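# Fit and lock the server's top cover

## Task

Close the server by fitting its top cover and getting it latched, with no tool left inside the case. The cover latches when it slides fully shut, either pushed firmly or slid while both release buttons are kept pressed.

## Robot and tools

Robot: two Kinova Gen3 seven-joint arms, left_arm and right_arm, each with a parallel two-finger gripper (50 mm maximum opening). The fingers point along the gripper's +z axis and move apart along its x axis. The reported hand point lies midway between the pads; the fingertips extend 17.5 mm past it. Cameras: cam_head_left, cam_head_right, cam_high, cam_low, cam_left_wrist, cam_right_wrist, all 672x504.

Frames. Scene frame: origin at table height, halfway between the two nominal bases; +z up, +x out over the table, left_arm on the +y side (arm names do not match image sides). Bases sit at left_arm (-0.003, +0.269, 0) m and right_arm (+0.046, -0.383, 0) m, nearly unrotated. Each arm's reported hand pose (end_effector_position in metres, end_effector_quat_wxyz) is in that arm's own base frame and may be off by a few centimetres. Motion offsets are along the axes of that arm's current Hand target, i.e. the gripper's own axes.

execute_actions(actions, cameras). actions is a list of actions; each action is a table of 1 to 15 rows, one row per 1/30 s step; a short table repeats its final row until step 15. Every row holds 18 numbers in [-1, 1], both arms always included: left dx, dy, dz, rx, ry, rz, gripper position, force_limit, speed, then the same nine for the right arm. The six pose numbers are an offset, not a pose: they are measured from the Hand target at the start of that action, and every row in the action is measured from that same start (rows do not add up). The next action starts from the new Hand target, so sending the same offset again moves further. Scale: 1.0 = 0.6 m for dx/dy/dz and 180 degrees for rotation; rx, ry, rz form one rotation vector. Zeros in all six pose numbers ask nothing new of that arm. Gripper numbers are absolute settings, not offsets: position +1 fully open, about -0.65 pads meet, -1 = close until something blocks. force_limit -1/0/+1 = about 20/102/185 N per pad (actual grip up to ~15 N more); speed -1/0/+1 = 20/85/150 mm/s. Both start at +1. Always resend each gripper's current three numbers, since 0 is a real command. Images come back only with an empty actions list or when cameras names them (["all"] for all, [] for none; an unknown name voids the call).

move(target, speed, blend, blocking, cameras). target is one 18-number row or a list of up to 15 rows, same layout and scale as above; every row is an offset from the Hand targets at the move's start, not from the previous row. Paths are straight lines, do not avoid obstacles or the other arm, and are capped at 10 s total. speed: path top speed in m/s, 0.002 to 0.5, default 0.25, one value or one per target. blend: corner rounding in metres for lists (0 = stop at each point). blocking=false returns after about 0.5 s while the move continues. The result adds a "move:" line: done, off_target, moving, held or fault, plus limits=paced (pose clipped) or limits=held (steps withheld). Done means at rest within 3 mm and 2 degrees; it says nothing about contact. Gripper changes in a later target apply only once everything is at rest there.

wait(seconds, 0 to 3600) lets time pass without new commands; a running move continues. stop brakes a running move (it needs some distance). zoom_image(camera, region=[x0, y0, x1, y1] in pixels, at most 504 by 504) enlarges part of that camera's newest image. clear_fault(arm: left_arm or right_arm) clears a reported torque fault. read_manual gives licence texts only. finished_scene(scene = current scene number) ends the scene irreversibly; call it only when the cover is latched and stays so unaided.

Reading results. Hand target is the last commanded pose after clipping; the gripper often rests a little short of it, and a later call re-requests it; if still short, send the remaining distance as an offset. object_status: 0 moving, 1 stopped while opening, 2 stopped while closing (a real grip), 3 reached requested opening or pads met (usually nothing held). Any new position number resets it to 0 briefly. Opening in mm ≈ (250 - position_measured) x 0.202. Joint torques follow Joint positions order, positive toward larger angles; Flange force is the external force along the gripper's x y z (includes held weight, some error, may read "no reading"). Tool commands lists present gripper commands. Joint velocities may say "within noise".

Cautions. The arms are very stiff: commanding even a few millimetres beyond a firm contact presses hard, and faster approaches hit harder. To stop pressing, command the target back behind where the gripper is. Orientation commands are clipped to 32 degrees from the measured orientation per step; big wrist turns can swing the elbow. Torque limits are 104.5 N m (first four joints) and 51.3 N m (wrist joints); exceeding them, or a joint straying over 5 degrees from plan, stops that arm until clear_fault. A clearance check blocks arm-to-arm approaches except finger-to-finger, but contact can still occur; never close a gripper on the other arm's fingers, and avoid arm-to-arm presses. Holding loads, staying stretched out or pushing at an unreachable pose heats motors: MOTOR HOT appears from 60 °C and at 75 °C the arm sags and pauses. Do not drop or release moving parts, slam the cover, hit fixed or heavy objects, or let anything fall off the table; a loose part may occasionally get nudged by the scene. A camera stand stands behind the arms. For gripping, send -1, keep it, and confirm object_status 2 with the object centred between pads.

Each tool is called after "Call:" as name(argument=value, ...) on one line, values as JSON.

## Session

Call:
execute_actions(actions=[])

Call:
zoom_image(camera="cam_high", region=[180, 130, 430, 340])

Call:
zoom_image(camera="cam_head_left", region=[250, 190, 520, 420])

Scene clock: 0.00 s.
left_arm: end_effector_position=(+0.8705, +0.1482, +0.3252) position_measured=3 object_status=3 end_effector_quat_wxyz=(+0.070, +0.611, +0.631, +0.473) | right_arm: end_effector_position=(+0.3767, +0.1905, +0.1917) position_measured=3 object_status=3 end_effector_quat_wxyz=(-0.413, +0.221, +0.882, -0.057)
Joint positions: left_arm=[0.082 0.939 -0.271 0.734 -0.525 0.715 1.881] | right_arm=[-0.208 0.997 -0.222 0.926 -0.216 1.997 2.235]
Joint velocities: within noise
Joint torques (N m): no reading
Flange force (N): no reading
Hand target: left_arm +0.8705, +0.1482, +0.3252; +0.070, +0.611, +0.631, +0.473 | right_arm +0.3767, +0.1905, +0.1917; -0.413, +0.221, +0.882, -0.057
Tool commands: left_gripper/position=+1.0 left_gripper/force_limit=+1.0 left_gripper/speed=+1.0 right_gripper/position=+1.0 right_gripper/force_limit=+1.0 right_gripper/speed=+1.0

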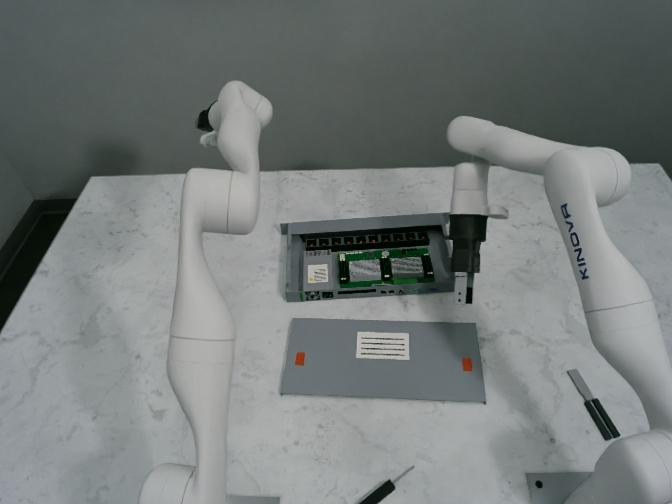

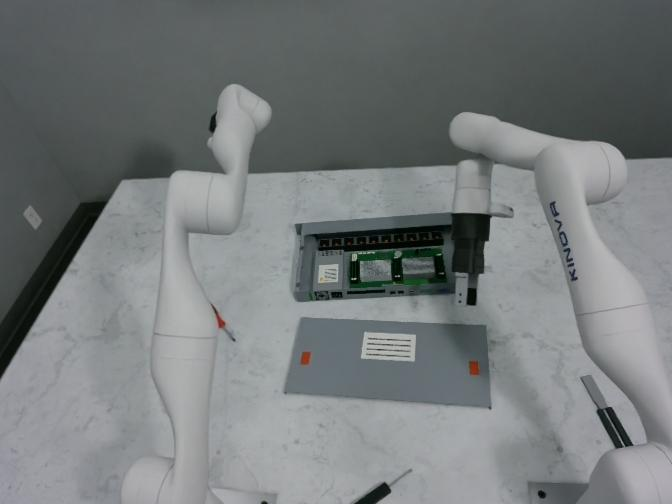

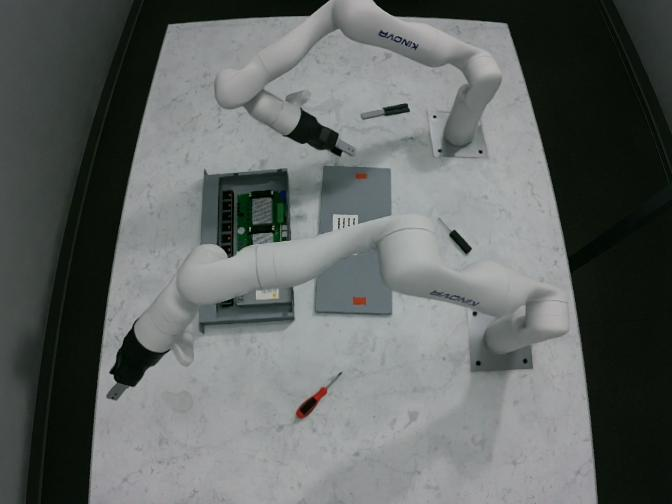

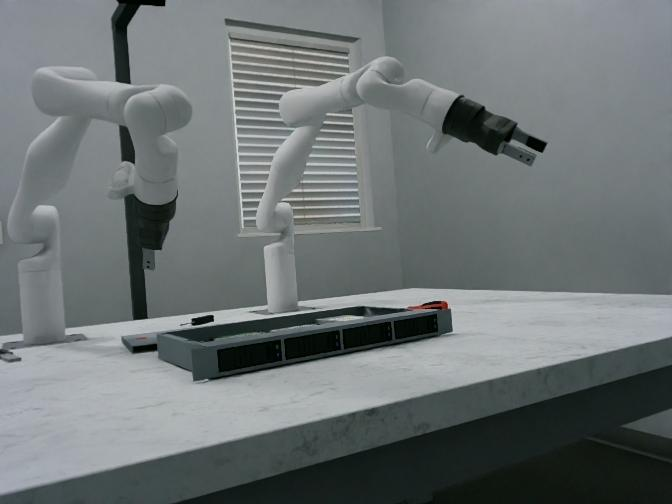

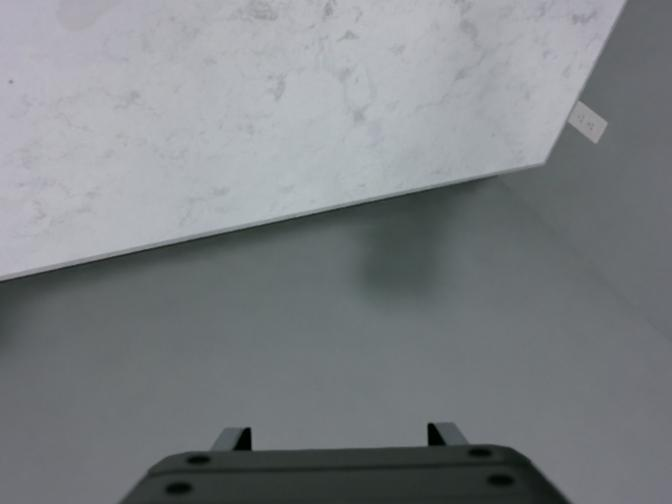

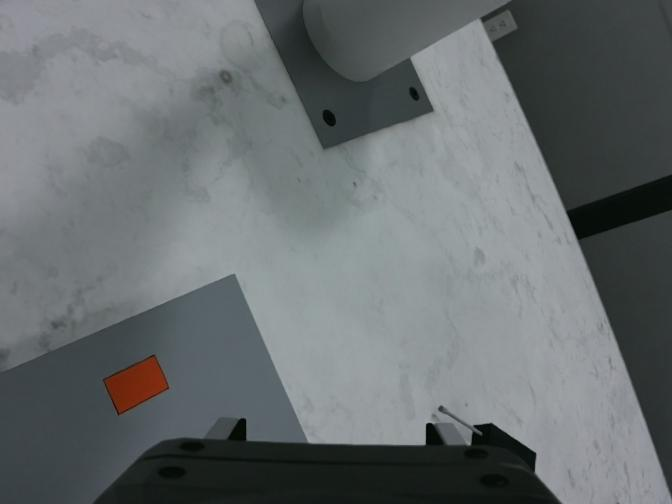

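Scaled by 2.016.

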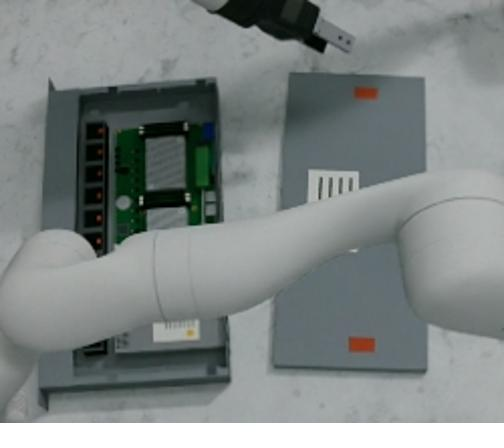

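Scaled by 1.867.

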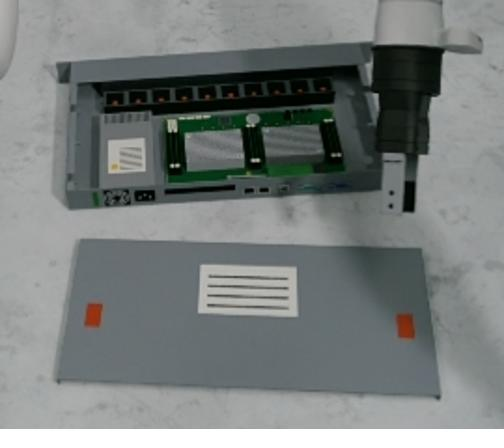

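Call:
move(target=[[-0.224,-0.151,-0.323,0.128,-0.095,0.005,1,1,1,0.176,-0.071,-0.163,0,0,0,-0.15,0,0],[-0.448,-0.302,-0.646,0.255,-0.19,0.009,1,1,1,0.2025,0.208,0.358,-0.755,0.152,0.481,-0.15,0,0]], blend=[0.04,0], cameras=["all"])

Call:
zoom_image(camera="cam_left_wrist", region=[100, 100, 600, 500])

Call:
zoom_image(camera="cam_head_left", region=[250, 190, 520, 420])

Scene clock: 52.90 s.
left_arm: end_effector_position=(+0.5504, -0.2402, +0.2802) position_measured=3 object_status=3 end_effector_quat_wxyz=(+0.001, +0.707, +0.707, -0.001) | right_arm: end_effector_position=(+0.1893, +0.3728, +0.1017) position_measured=175 object_status=3 end_effector_quat_wxyz=(+0.006, +0.843, -0.010, +0.537)
Joint positions: left_arm=[0.341 0.748 0.077 0.77 -0.05 1.624 1.966] | right_arm=[-1.705 0.911 -0.297 2.027 -5.069 1.43 3.278]
Joint torques (N m): left_arm=[-0.48 -23.67 1.93 -8.36 0.1 0.15 -0.28] | right_arm=[-1.05 -17.34 -0.34 -2.44 0.63 3.19 -0.16]
Flange force (N): left_arm=[-4.0 6.2 -3.3] | right_arm=[3.5 3.3 3.0]
Hand target: left_arm +0.5504, -0.2402, +0.2802; +0.001, +0.707, +0.707, -0.001 | right_arm +0.1893, +0.3728, +0.1017; +0.006, +0.843, -0.010, +0.537
Off the commanded pose: left_arm 0.000 m, 0 deg | right_arm 0.000 m, 0 deg.
move: done; limits=paced

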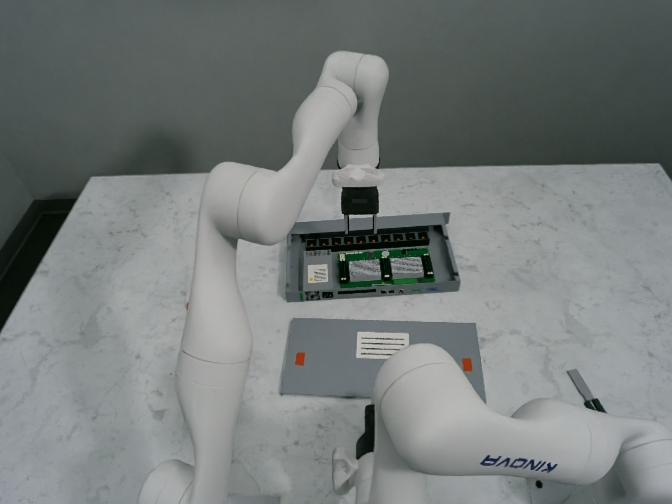

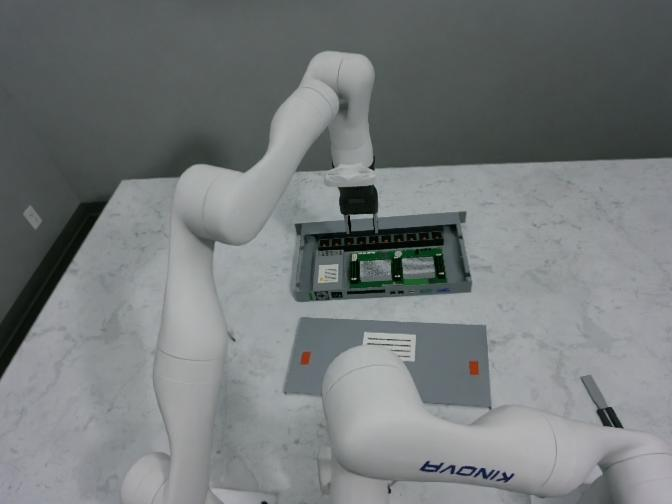

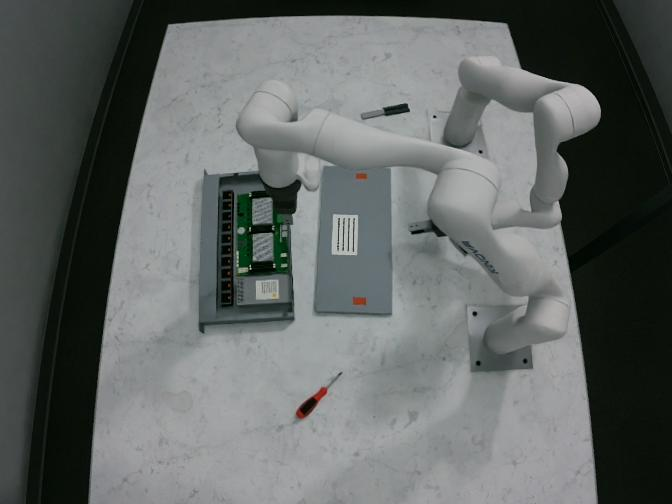

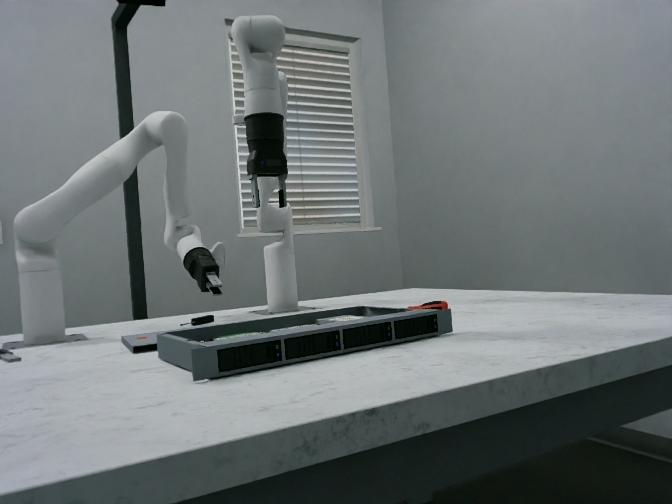

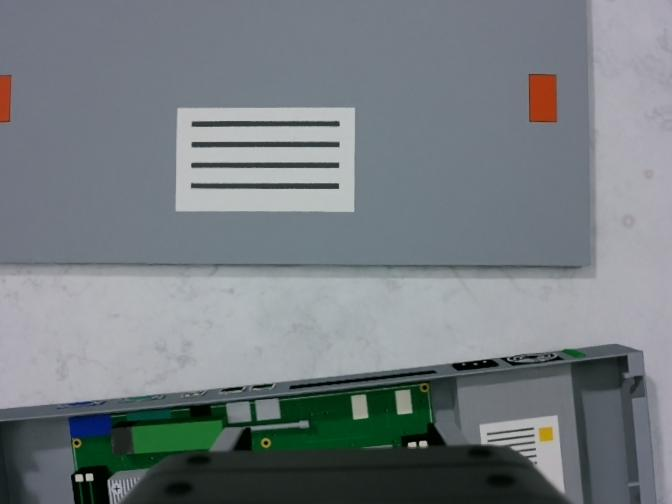

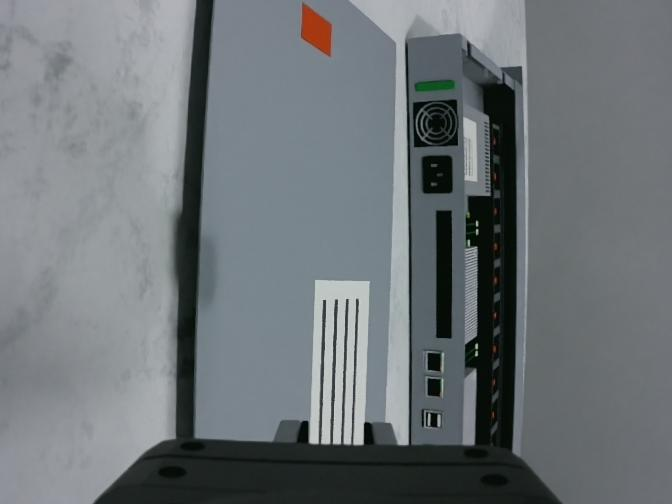

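Scaled by 1.008.

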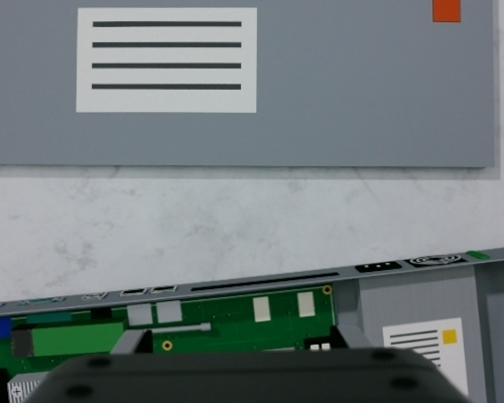

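Scaled by 1.867.

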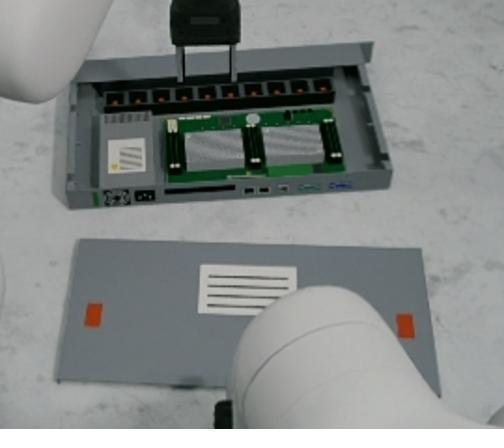

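Call:
move(target=[[0.3,-0.1,0,0,0,0,1,1,1,0.181,0,-0.085,-0.2,-0.007,0.3,-0.15,0,0],[0.5,-0.15,0,0,0,0,1,1,1,0.298,0.127,0.56,-0.527,-0.018,0.827,-0.15,0,0]], blend=[0.05,0], cameras=["cam_right_wrist","cam_head_right"])

Call:
zoom_image(camera="cam_right_wrist", region=[100, 100, 600, 500])

Scene clock: 91.13 s.
left_arm: end_effector_position=(+0.4893, -0.0564, +0.2798) position_measured=3 object_status=3 end_effector_quat_wxyz=(+0.001, +0.707, +0.707, -0.001) | right_arm: end_effector_position=(+0.1937, +0.3718, +0.2169) position_measured=175 object_status=3 end_effector_quat_wxyz=(+0.016, +0.713, -0.541, +0.446)
Joint positions: left_arm=[0.038 0.447 0.041 1.295 -0.015 1.399 1.649] | right_arm=[-1.541 0.738 -0.166 1.449 -5.589 1.725 3.106]
Joint torques (N m): left_arm=[-0.45 -18.35 1.61 -8.43 0.04 0.13 -0.18] | right_arm=[-0.99 -19.67 -0.28 -7.04 1.73 2.2 -0.22]
Flange force (N): left_arm=[-1.2 3.4 -1.8] | right_arm=[4.0 0.5 4.0]
Hand target: left_arm +0.4892, -0.0564, +0.2798; +0.001, +0.707, +0.707, -0.001 (not the last commanded pose) | right_arm +0.1937, +0.3718, +0.2169; +0.016, +0.713, -0.541, +0.446 (not the last commanded pose)
Off the commanded pose: left_arm 0.120 m, 0 deg | right_arm 0.395 m, 112 deg.
move: held (right_arm; a check stopped the path), off_target (left_arm; braked when a check withheld steps of right_arm); path passed 0 of 2 targets; limits=held
pose unreachable (right arm): on one or more control steps of this call, first in action 0 (counted from 0), this arm could not follow its commanded pose, so it was not sent that pose on those steps. It may still have moved: this result reports where it is.
cause: moving toward the commanded pose would bring a part of the arm too close to another arm (a part of this arm just beyond joint 6 (wrist pitch) and a part of the left arm just beyond its joint 2 (shoulder), 9 mm apart when this arm was first held).
Images, in order (width x height): cam_head_right 672x504, cam_right_wrist 672x504.

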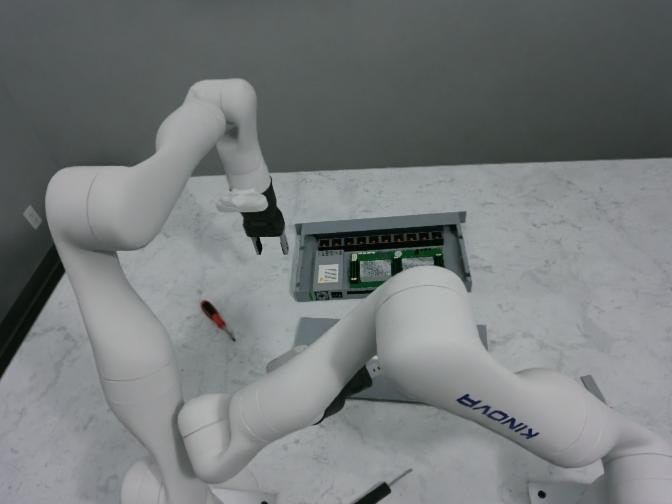

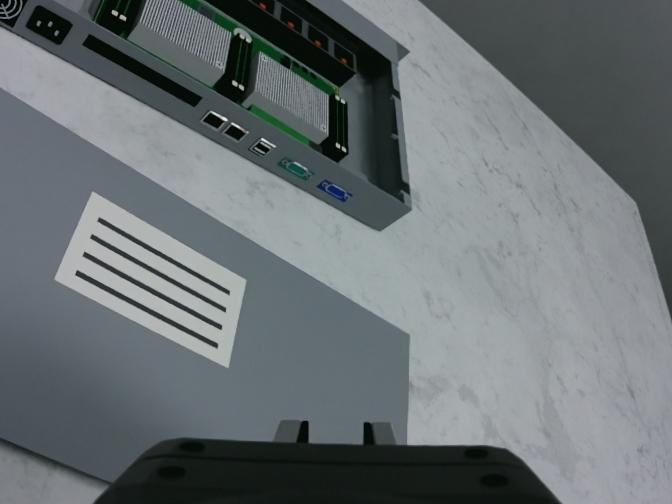

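Scaled by 1.008.

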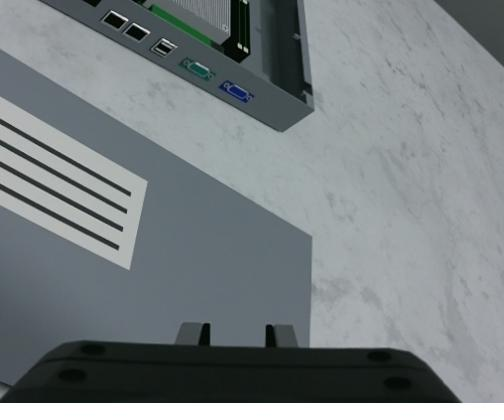

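Call:
move(target=[[0.2,0,0,0,0,0,1,1,1,0.2553,-0.1803,0.3248,0,0,0,-0.15,0,0],[0.2,0,0,0,0,0,1,1,1,0.0058,-0.3693,0.5453,-0.3347,-0.0196,0.5263,-0.15,0,0]], blend=[0.04,0], cameras=["cam_right_wrist","cam_head_right"])

Call:
zoom_image(camera="cam_right_wrist", region=[170, 100, 570, 450])

Scene clock: 114.17 s.
left_arm: end_effector_position=(+0.4891, +0.0636, +0.2795) position_measured=3 object_status=3 end_effector_quat_wxyz=(+0.001, +0.707, +0.707, -0.001) | right_arm: end_effector_position=(+0.5702, +0.2961, +0.1240) position_measured=175 object_status=3 end_effector_quat_wxyz=(+0.000, -0.023, +1.000, +0.000)
Joint positions: left_arm=[-0.182 0.45 0.002 1.291 0.002 1.401 1.391] | right_arm=[-0.524 0.933 0.018 0.896 -6.299 1.312 2.678]
Joint torques (N m): left_arm=[-0.38 -18.23 1.39 -8.27 0.05 0.13 -0.26] | right_arm=[-1.05 -25.67 -0.69 -10.43 0.27 -0.2 -0.13]
Flange force (N): left_arm=[-0.4 3.7 -2.3] | right_arm=[6.1 -4.8 1.1]
Hand target: left_arm +0.4891, +0.0636, +0.2795; +0.001, +0.707, +0.707, -0.001 | right_arm +0.5702, +0.2961, +0.1240; +0.000, -0.023, +1.000, +0.000
Off the commanded pose: left_arm 0.000 m, 0 deg | right_arm 0.000 m, 0 deg.
move: done
Images, in order (width x height): cam_head_right 672x504, cam_right_wrist 672x504.

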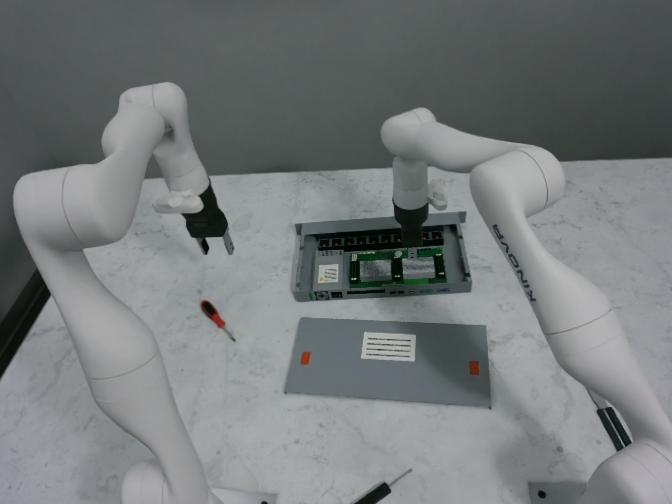

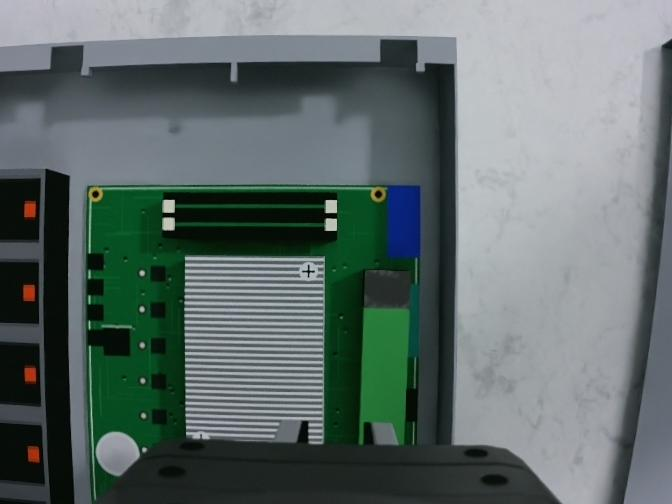

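Scaled by 1.260.

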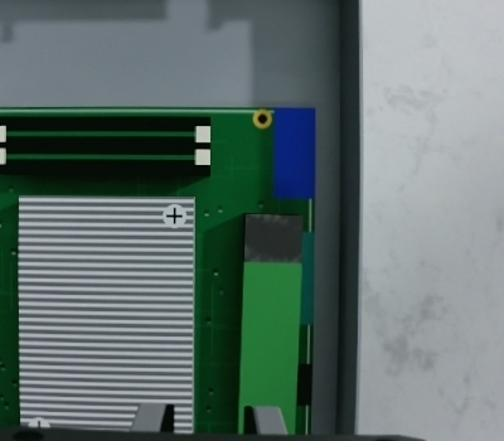

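Call:
move(target=[[0,0,0,0,0,0,1,1,1,0.0323,-0.01,0.0,0,0,0.0095,0.14,0,0],[0,0,0,0,0,0,1,1,1,0.0323,-0.01,0.11,0,0,0.0095,0.14,0,0],[0,0,0,0,0,0,1,1,1,0.0323,-0.01,0.159,0,0,0.0095,-1,-0.7,-0.5]], speed=[0.15,0.15,0.04], cameras=["cam_right_wrist"])

Scene clock: 131.13 s.
left_arm: end_effector_position=(+0.4891, +0.0636, +0.2795) position_measured=3 object_status=3 end_effector_quat_wxyz=(+0.001, +0.707, +0.707, -0.001) | right_arm: end_effector_position=(+0.5511, +0.2893, +0.0286) position_measured=164 object_status=2 end_effector_quat_wxyz=(+0.000, -0.008, +1.000, +0.000)
Joint positions: left_arm=[-0.182 0.45 0.002 1.291 0.002 1.401 1.391] | right_arm=[-0.53 0.984 0.016 1.115 -6.3 1.043 2.645]
Joint torques (N m): left_arm=[-0.4 -18.28 1.47 -8.19 0.01 0.12 -0.24] | right_arm=[-1.08 -25.03 -0.61 -9.52 0.24 -0.16 -0.08]
Flange force (N): left_arm=[-0.3 4.1 -2.5] | right_arm=[5.8 -4.9 -0.4]
Hand target: left_arm +0.4891, +0.0636, +0.2795; +0.001, +0.707, +0.707, -0.001 | right_arm +0.5511, +0.2893, +0.0286; +0.000, -0.008, +1.000, +0.000
Off the commanded pose: left_arm 0.000 m, 0 deg | right_arm 0.000 m, 0 deg.
move: done

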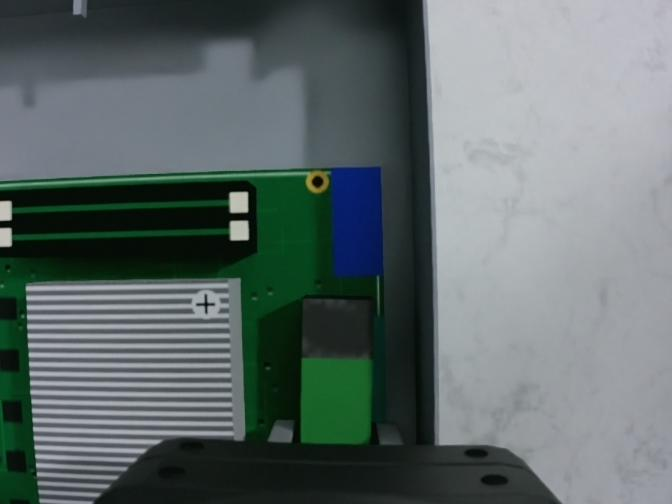

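Call:
move(target=[[0,0,0,0,0,0,1,1,1,0,0,-0.2,0,0,0,-1,-0.7,-0.5],[0,0,0,0,0,0,1,1,1,0.1777,-0.579,-0.2,0,0,0,-1,-0.7,-0.5],[0,0,0,0,0,0,1,1,1,0.1777,-0.579,-0.02,0,0,0,-1,-0.7,-0.5],[0,0,0,0,0,0,1,1,1,0.1777,-0.579,0.004,0,0,0,0.3,-0.7,-0.5],[0,0,0,0,0,0,1,1,1,0.1777,-0.579,-0.25,0,0,0,0.3,-0.7,-0.5]], speed=[0.15,0.35,0.2,0.03,0.25], blend=[0.02,0.02,0.003,0,0], cameras=["cam_right_wrist","cam_head_right","cam_high"])

Scene clock: 153.70 s.
left_arm: end_effector_position=(+0.4891, +0.0636, +0.2795) position_measured=3 object_status=3 end_effector_quat_wxyz=(+0.001, +0.707, +0.707, -0.001) | right_arm: end_effector_position=(+0.4502, -0.0599, +0.1783) position_measured=107 object_status=3 end_effector_quat_wxyz=(+0.000, -0.008, +1.000, +0.000)
Joint positions: left_arm=[-0.182 0.45 0.002 1.291 0.002 1.401 1.391] | right_arm=[0.028 0.444 0.072 1.647 -6.32 1.052 3.269]
Joint torques (N m): left_arm=[-0.43 -18.23 1.48 -8.34 0.02 0.19 -0.22] | right_arm=[-1.06 -16.64 -0.63 -9.49 0.19 -0.22 -0.14]
Flange force (N): left_arm=[-0.4 3.3 -1.9] | right_arm=[5.1 -2.0 0.7]
Hand target: left_arm +0.4891, +0.0636, +0.2795; +0.001, +0.707, +0.707, -0.001 | right_arm +0.4502, -0.0599, +0.1784; +0.000, -0.008, +1.000, +0.000
Off the commanded pose: left_arm 0.000 m, 0 deg | right_arm 0.000 m, 0 deg.
move: done
Images, in order (width x height): cam_head_right 672x504, cam_high 672x504, cam_right_wrist 672x504.

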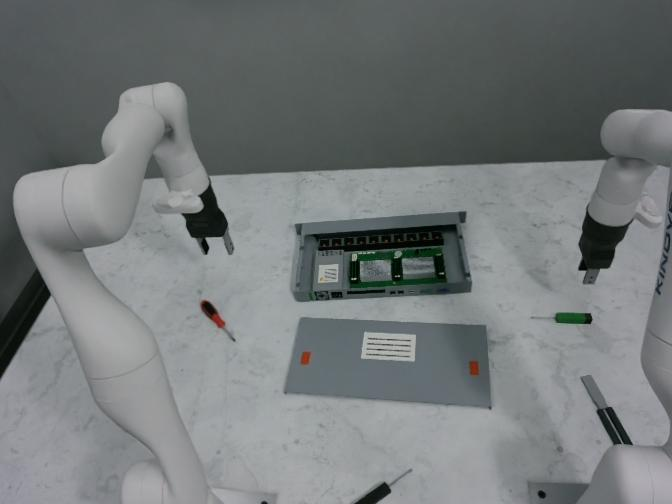

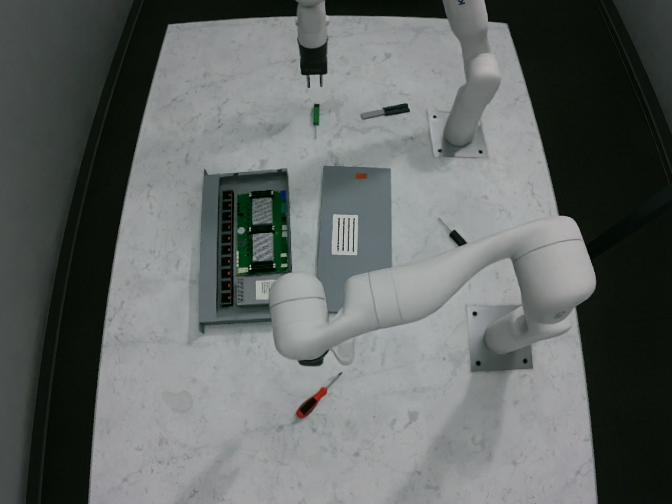

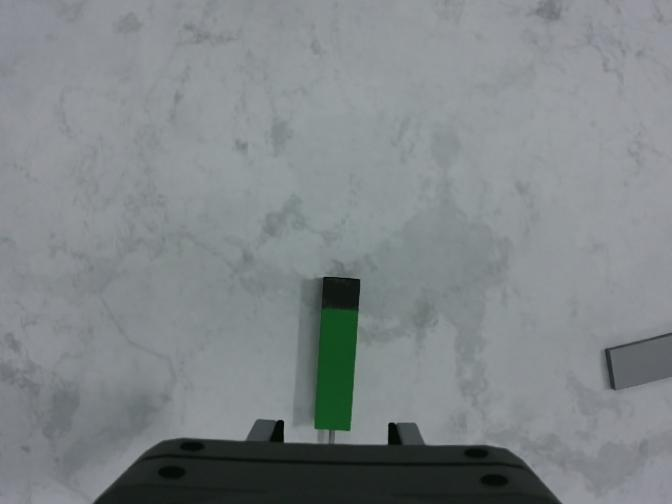

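Call:
move(target=[[0,0,0,0,0,0,-1,-0.5,0,0.211,0.353,-0.03,-0.287,-0.006,0.409,-0.15,-0.7,-0.5],[0,0,0,0,0,0,-1,-0.5,0,0.399,0.707,0.197,0.5615,0.0125,-0.8019,-0.15,-0.7,-0.5]], blend=[0.05,0], cameras=["cam_right_wrist","cam_head_right"])

Scene clock: 198.73 s.
left_arm: end_effector_position=(+0.4891, +0.0636, +0.2795) position_measured=252 object_status=3 end_effector_quat_wxyz=(+0.001, +0.707, +0.707, -0.001) | right_arm: end_effector_position=(+0.2039, +0.3604, +0.0606) position_measured=175 object_status=3 end_effector_quat_wxyz=(+0.008, +0.819, -0.026, +0.573)
Joint positions: left_arm=[-0.182 0.45 0.002 1.291 0.002 1.401 1.391] | right_arm=[-1.83 1.068 -0.111 2.008 -11.36 1.336 3.153]
Joint torques (N m): left_arm=[-0.47 -18.27 1.5 -8.25 0.03 0.12 -0.24] | right_arm=[-1.03 -17.58 1.07 -0.84 0.24 3.23 -0.08]
Flange force (N): left_arm=[-0.5 3.9 -2.3] | right_arm=[3.6 2.7 3.0]
Hand target: left_arm +0.4891, +0.0636, +0.2795; +0.001, +0.707, +0.707, -0.001 | right_arm +0.2039, +0.3604, +0.0606; +0.008, +0.819, -0.026, +0.573
Off the commanded pose: left_arm 0.000 m, 0 deg | right_arm 0.000 m, 0 deg.
move: done; blend cut to 0 m at target 1; limits=paced
Images, in order (width x height): cam_head_right 672x504, cam_right_wrist 672x504.

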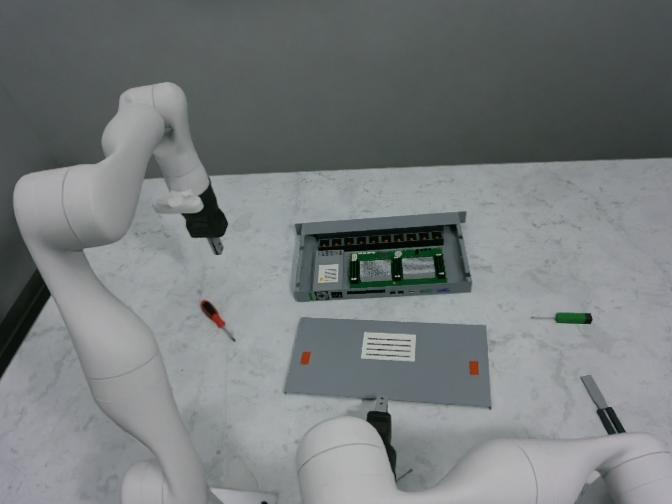

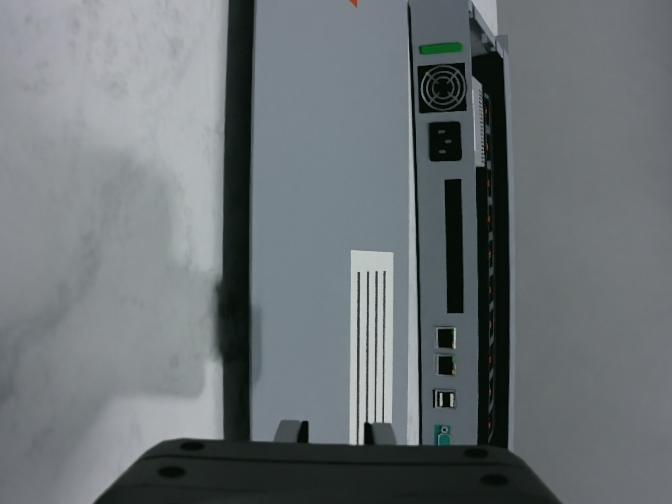

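Call:
move(target=[[0,0,0,0,0,0,-1,-0.5,0,-0.06,0,0.0218,0,0,0,-0.15,-0.7,-0.5],[0,0,0,0,0,0,-1,-0.5,0,-0.0372,0,0.0845,0,0,0,-1,0.1,-1]], speed=[0.1,0.04], cameras=["cam_right_wrist","cam_head_right","cam_high"])

Call:
zoom_image(camera="cam_head_right", region=[270, 310, 510, 440])

Call:
zoom_image(camera="cam_high", region=[300, 150, 460, 330])

Scene clock: 223.07 s.
left_arm: end_effector_position=(+0.4891, +0.0636, +0.2795) position_measured=252 object_status=3 end_effector_quat_wxyz=(+0.001, +0.707, +0.707, -0.001) | right_arm: end_effector_position=(+0.2439, +0.3590, +0.0224) position_measured=227 object_status=0 end_effector_quat_wxyz=(+0.008, +0.819, -0.026, +0.573)
Joint positions: left_arm=[-0.182 0.45 0.002 1.291 0.002 1.401 1.391] | right_arm=[-1.768 1.167 -0.059 2.001 -11.249 1.267 3.082]
Joint torques (N m): left_arm=[-0.35 -18.21 1.41 -8.24 0.02 0.17 -0.27] | right_arm=[0.68 -16.42 0.4 -0.84 -0.17 0.19 -0.55]
Flange force (N): left_arm=[-0.3 3.7 -2.3] | right_arm=[7.9 1.8 -3.3]
Hand target: left_arm +0.4891, +0.0636, +0.2795; +0.001, +0.707, +0.707, -0.001 | right_arm +0.2438, +0.3590, +0.0222; +0.008, +0.819, -0.026, +0.573
Off the commanded pose: left_arm 0.000 m, 0 deg | right_arm 0.000 m, 0 deg.
move: done
Images, in order (width x height): cam_head_right 672x504, cam_high 672x504, cam_right_wrist 672x504.

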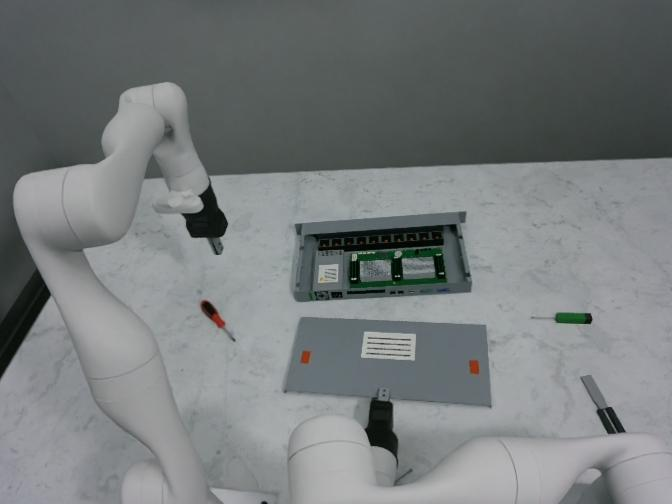

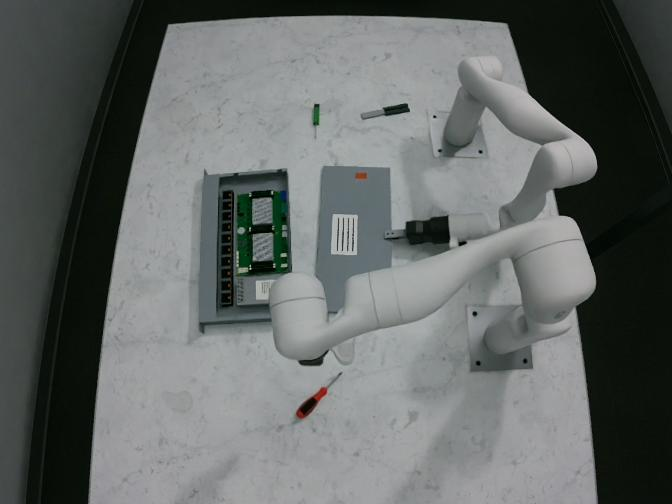

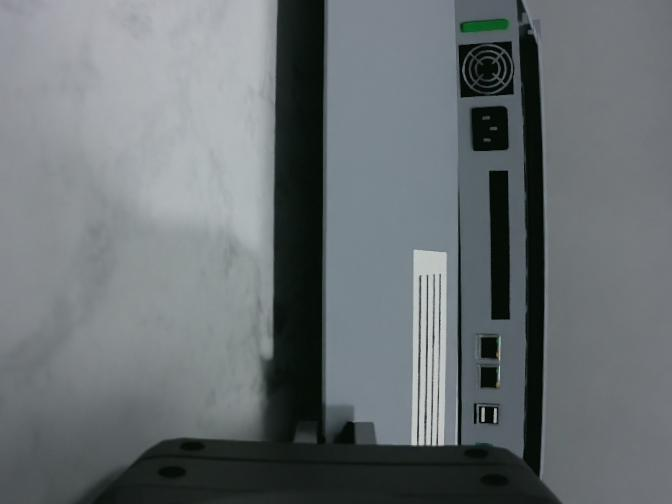

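Scaled by 2.100.

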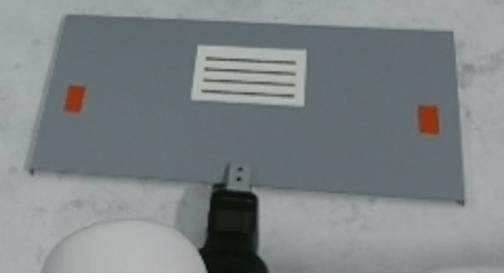

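Scaled by 2.800.

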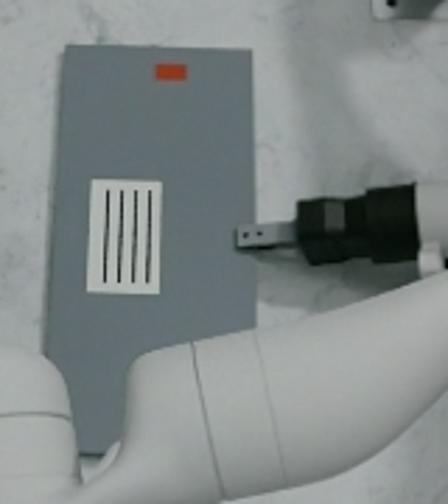

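Call:
move(target=[[0,0,0,0,0,0,-1,-0.5,0,0.1253,0,-0.0457,0,0,0,-1,0.1,-1],[0,0,0,0,0,0,-1,-0.5,0,0.1879,-0.001,-0.0686,0.037,0.1115,-0.0119,-1,0.1,-1],[-0.24,0.203,0.05,0,0,0,-1,-0.5,0,0.263,-0.0542,0.3425,0.037,0.1115,-0.0119,-1,0.1,-1]], speed=[0.08,0.12,0.15], blend=[0.01,0.02,0], cameras=["cam_left_wrist","cam_right_wrist","cam_head_right","cam_low"])

Call:
zoom_image(camera="cam_head_right", region=[270, 200, 510, 330])

Scene clock: 264.23 s.
left_arm: end_effector_position=(+0.6111, -0.0803, +0.2498) position_measured=252 object_status=3 end_effector_quat_wxyz=(+0.001, +0.707, +0.707, -0.001) | right_arm: end_effector_position=(+0.4923, +0.3772, +0.1005) position_measured=250 object_status=3 end_effector_quat_wxyz=(-0.024, +0.706, +0.024, +0.707)
Joint positions: left_arm=[0.075 0.799 0.039 0.766 -0.025 1.577 1.674] | right_arm=[-1.45 1.308 0.326 1.929 -10.683 1.294 2.971]
Joint torques (N m): left_arm=[-0.35 -24.54 1.81 -8.3 0.04 -0.02 -0.23] | right_arm=[-1.01 -22.94 8.92 -2.13 -0.93 6.79 -0.19]
Flange force (N): left_arm=[-2.0 8.5 -3.7] | right_arm=[-4.4 3.5 1.3]
Hand target: left_arm +0.6111, -0.0803, +0.2498; +0.001, +0.707, +0.707, -0.001 | right_arm +0.4923, +0.3772, +0.1005; -0.024, +0.706, +0.024, +0.707
Off the commanded pose: left_arm 0.000 m, 0 deg | right_arm 0.000 m, 0 deg.
move: done
Images, in order (width x height): cam_head_right 672x504, cam_low 672x504, cam_left_wrist 672x504, cam_right_wrist 672x504.

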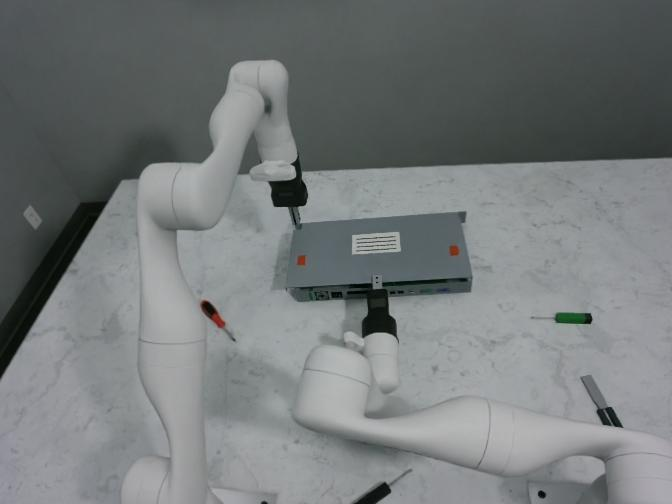

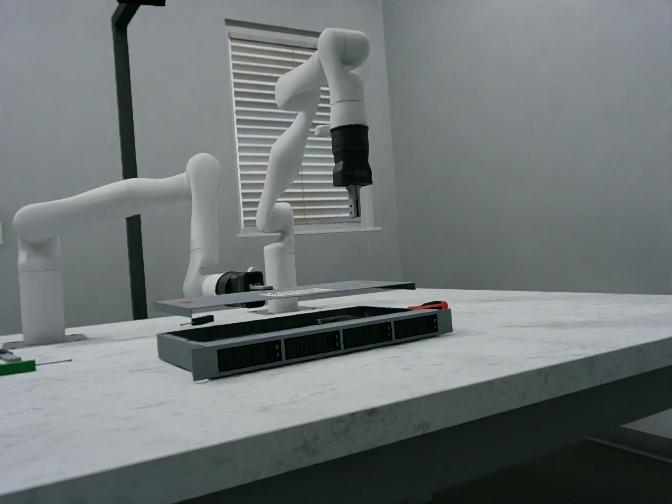

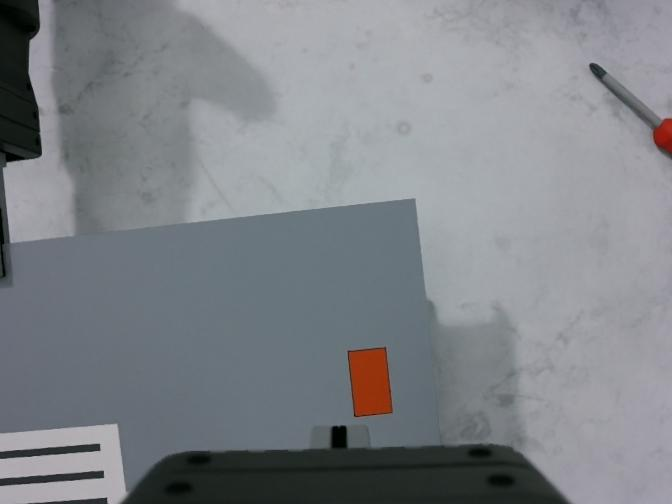

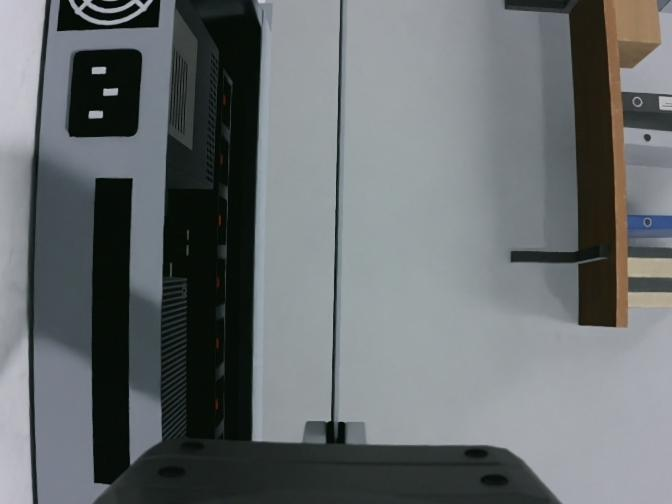

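Scaled by 2.100.

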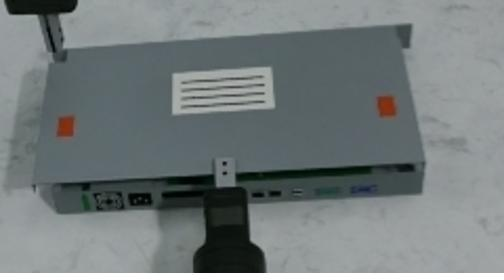

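Call:
move(target=[0.1,0,0,0,0,0,-1,-0.5,0,-0.042,0.0067,-0.01,-0.0028,0,0,-1,0.1,-1], speed=0.1, cameras=["cam_left_wrist","cam_right_wrist","cam_low"])

Call:
zoom_image(camera="cam_left_wrist", region=[200, 150, 400, 400])

Scene clock: 287.03 s.
left_arm: end_effector_position=(+0.6110, -0.0204, +0.2496) position_measured=252 object_status=3 end_effector_quat_wxyz=(+0.001, +0.707, +0.707, -0.001) | right_arm: end_effector_position=(+0.4866, +0.3728, +0.0753) position_measured=250 object_status=3 end_effector_quat_wxyz=(-0.021, +0.706, +0.021, +0.707)
Joint positions: left_arm=[-0.022 0.782 0.037 0.798 -0.023 1.561 1.576] | right_arm=[-1.453 1.369 0.307 1.9 -10.713 1.312 2.949]
Joint torques (N m): left_arm=[-0.45 -24.18 1.74 -8.4 0.05 0.16 -0.43] | right_arm=[-1.12 -22.88 8.88 -1.63 -1.08 6.74 -0.21]
Flange force (N): left_arm=[-1.6 6.7 -2.7] | right_arm=[-4.0 3.8 1.5]
Hand target: left_arm +0.6110, -0.0203, +0.2496; +0.001, +0.707, +0.707, -0.001 | right_arm +0.4866, +0.3728, +0.0753; -0.021, +0.706, +0.021, +0.707
Off the commanded pose: left_arm 0.000 m, 0 deg | right_arm 0.000 m, 0 deg.
move: done
Images, in order (width x height): cam_low 672x504, cam_left_wrist 672x504, cam_right_wrist 672x504.

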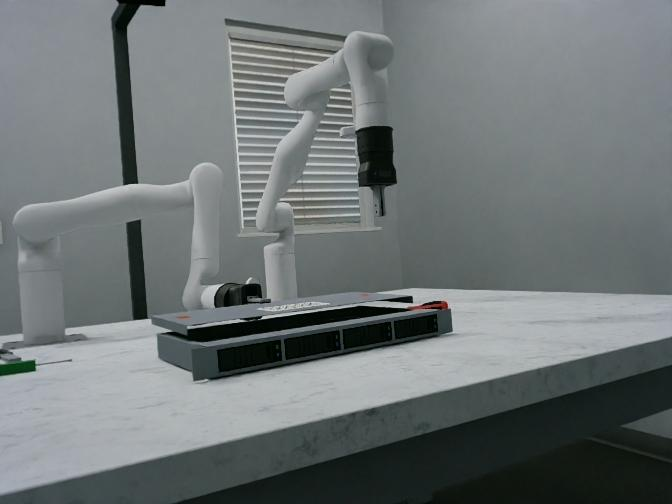

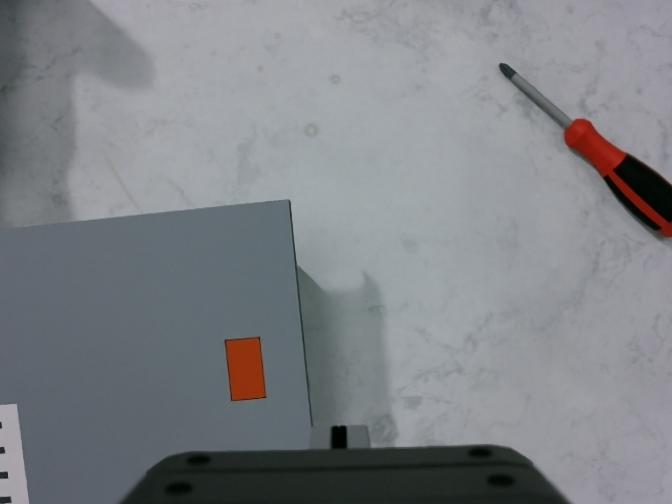

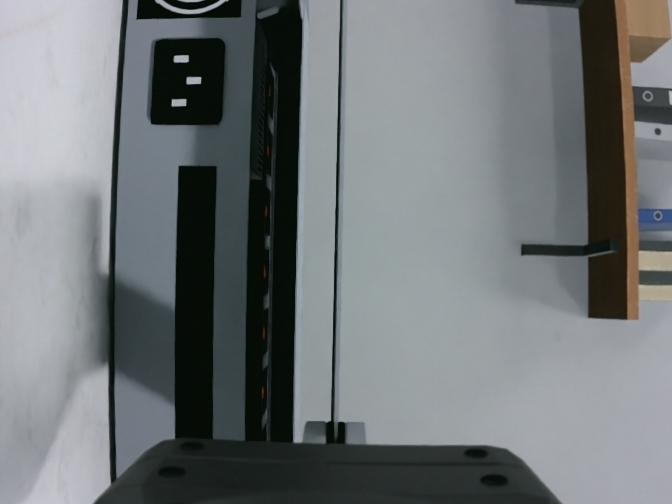

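Scaled by 2.016.

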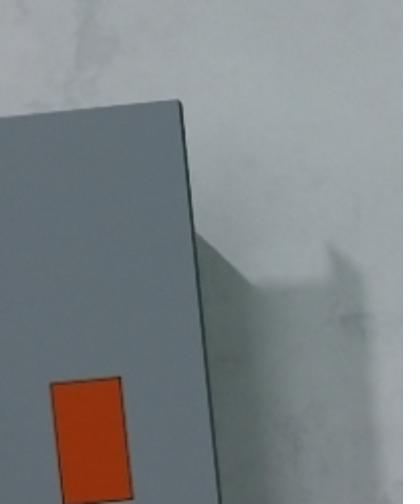

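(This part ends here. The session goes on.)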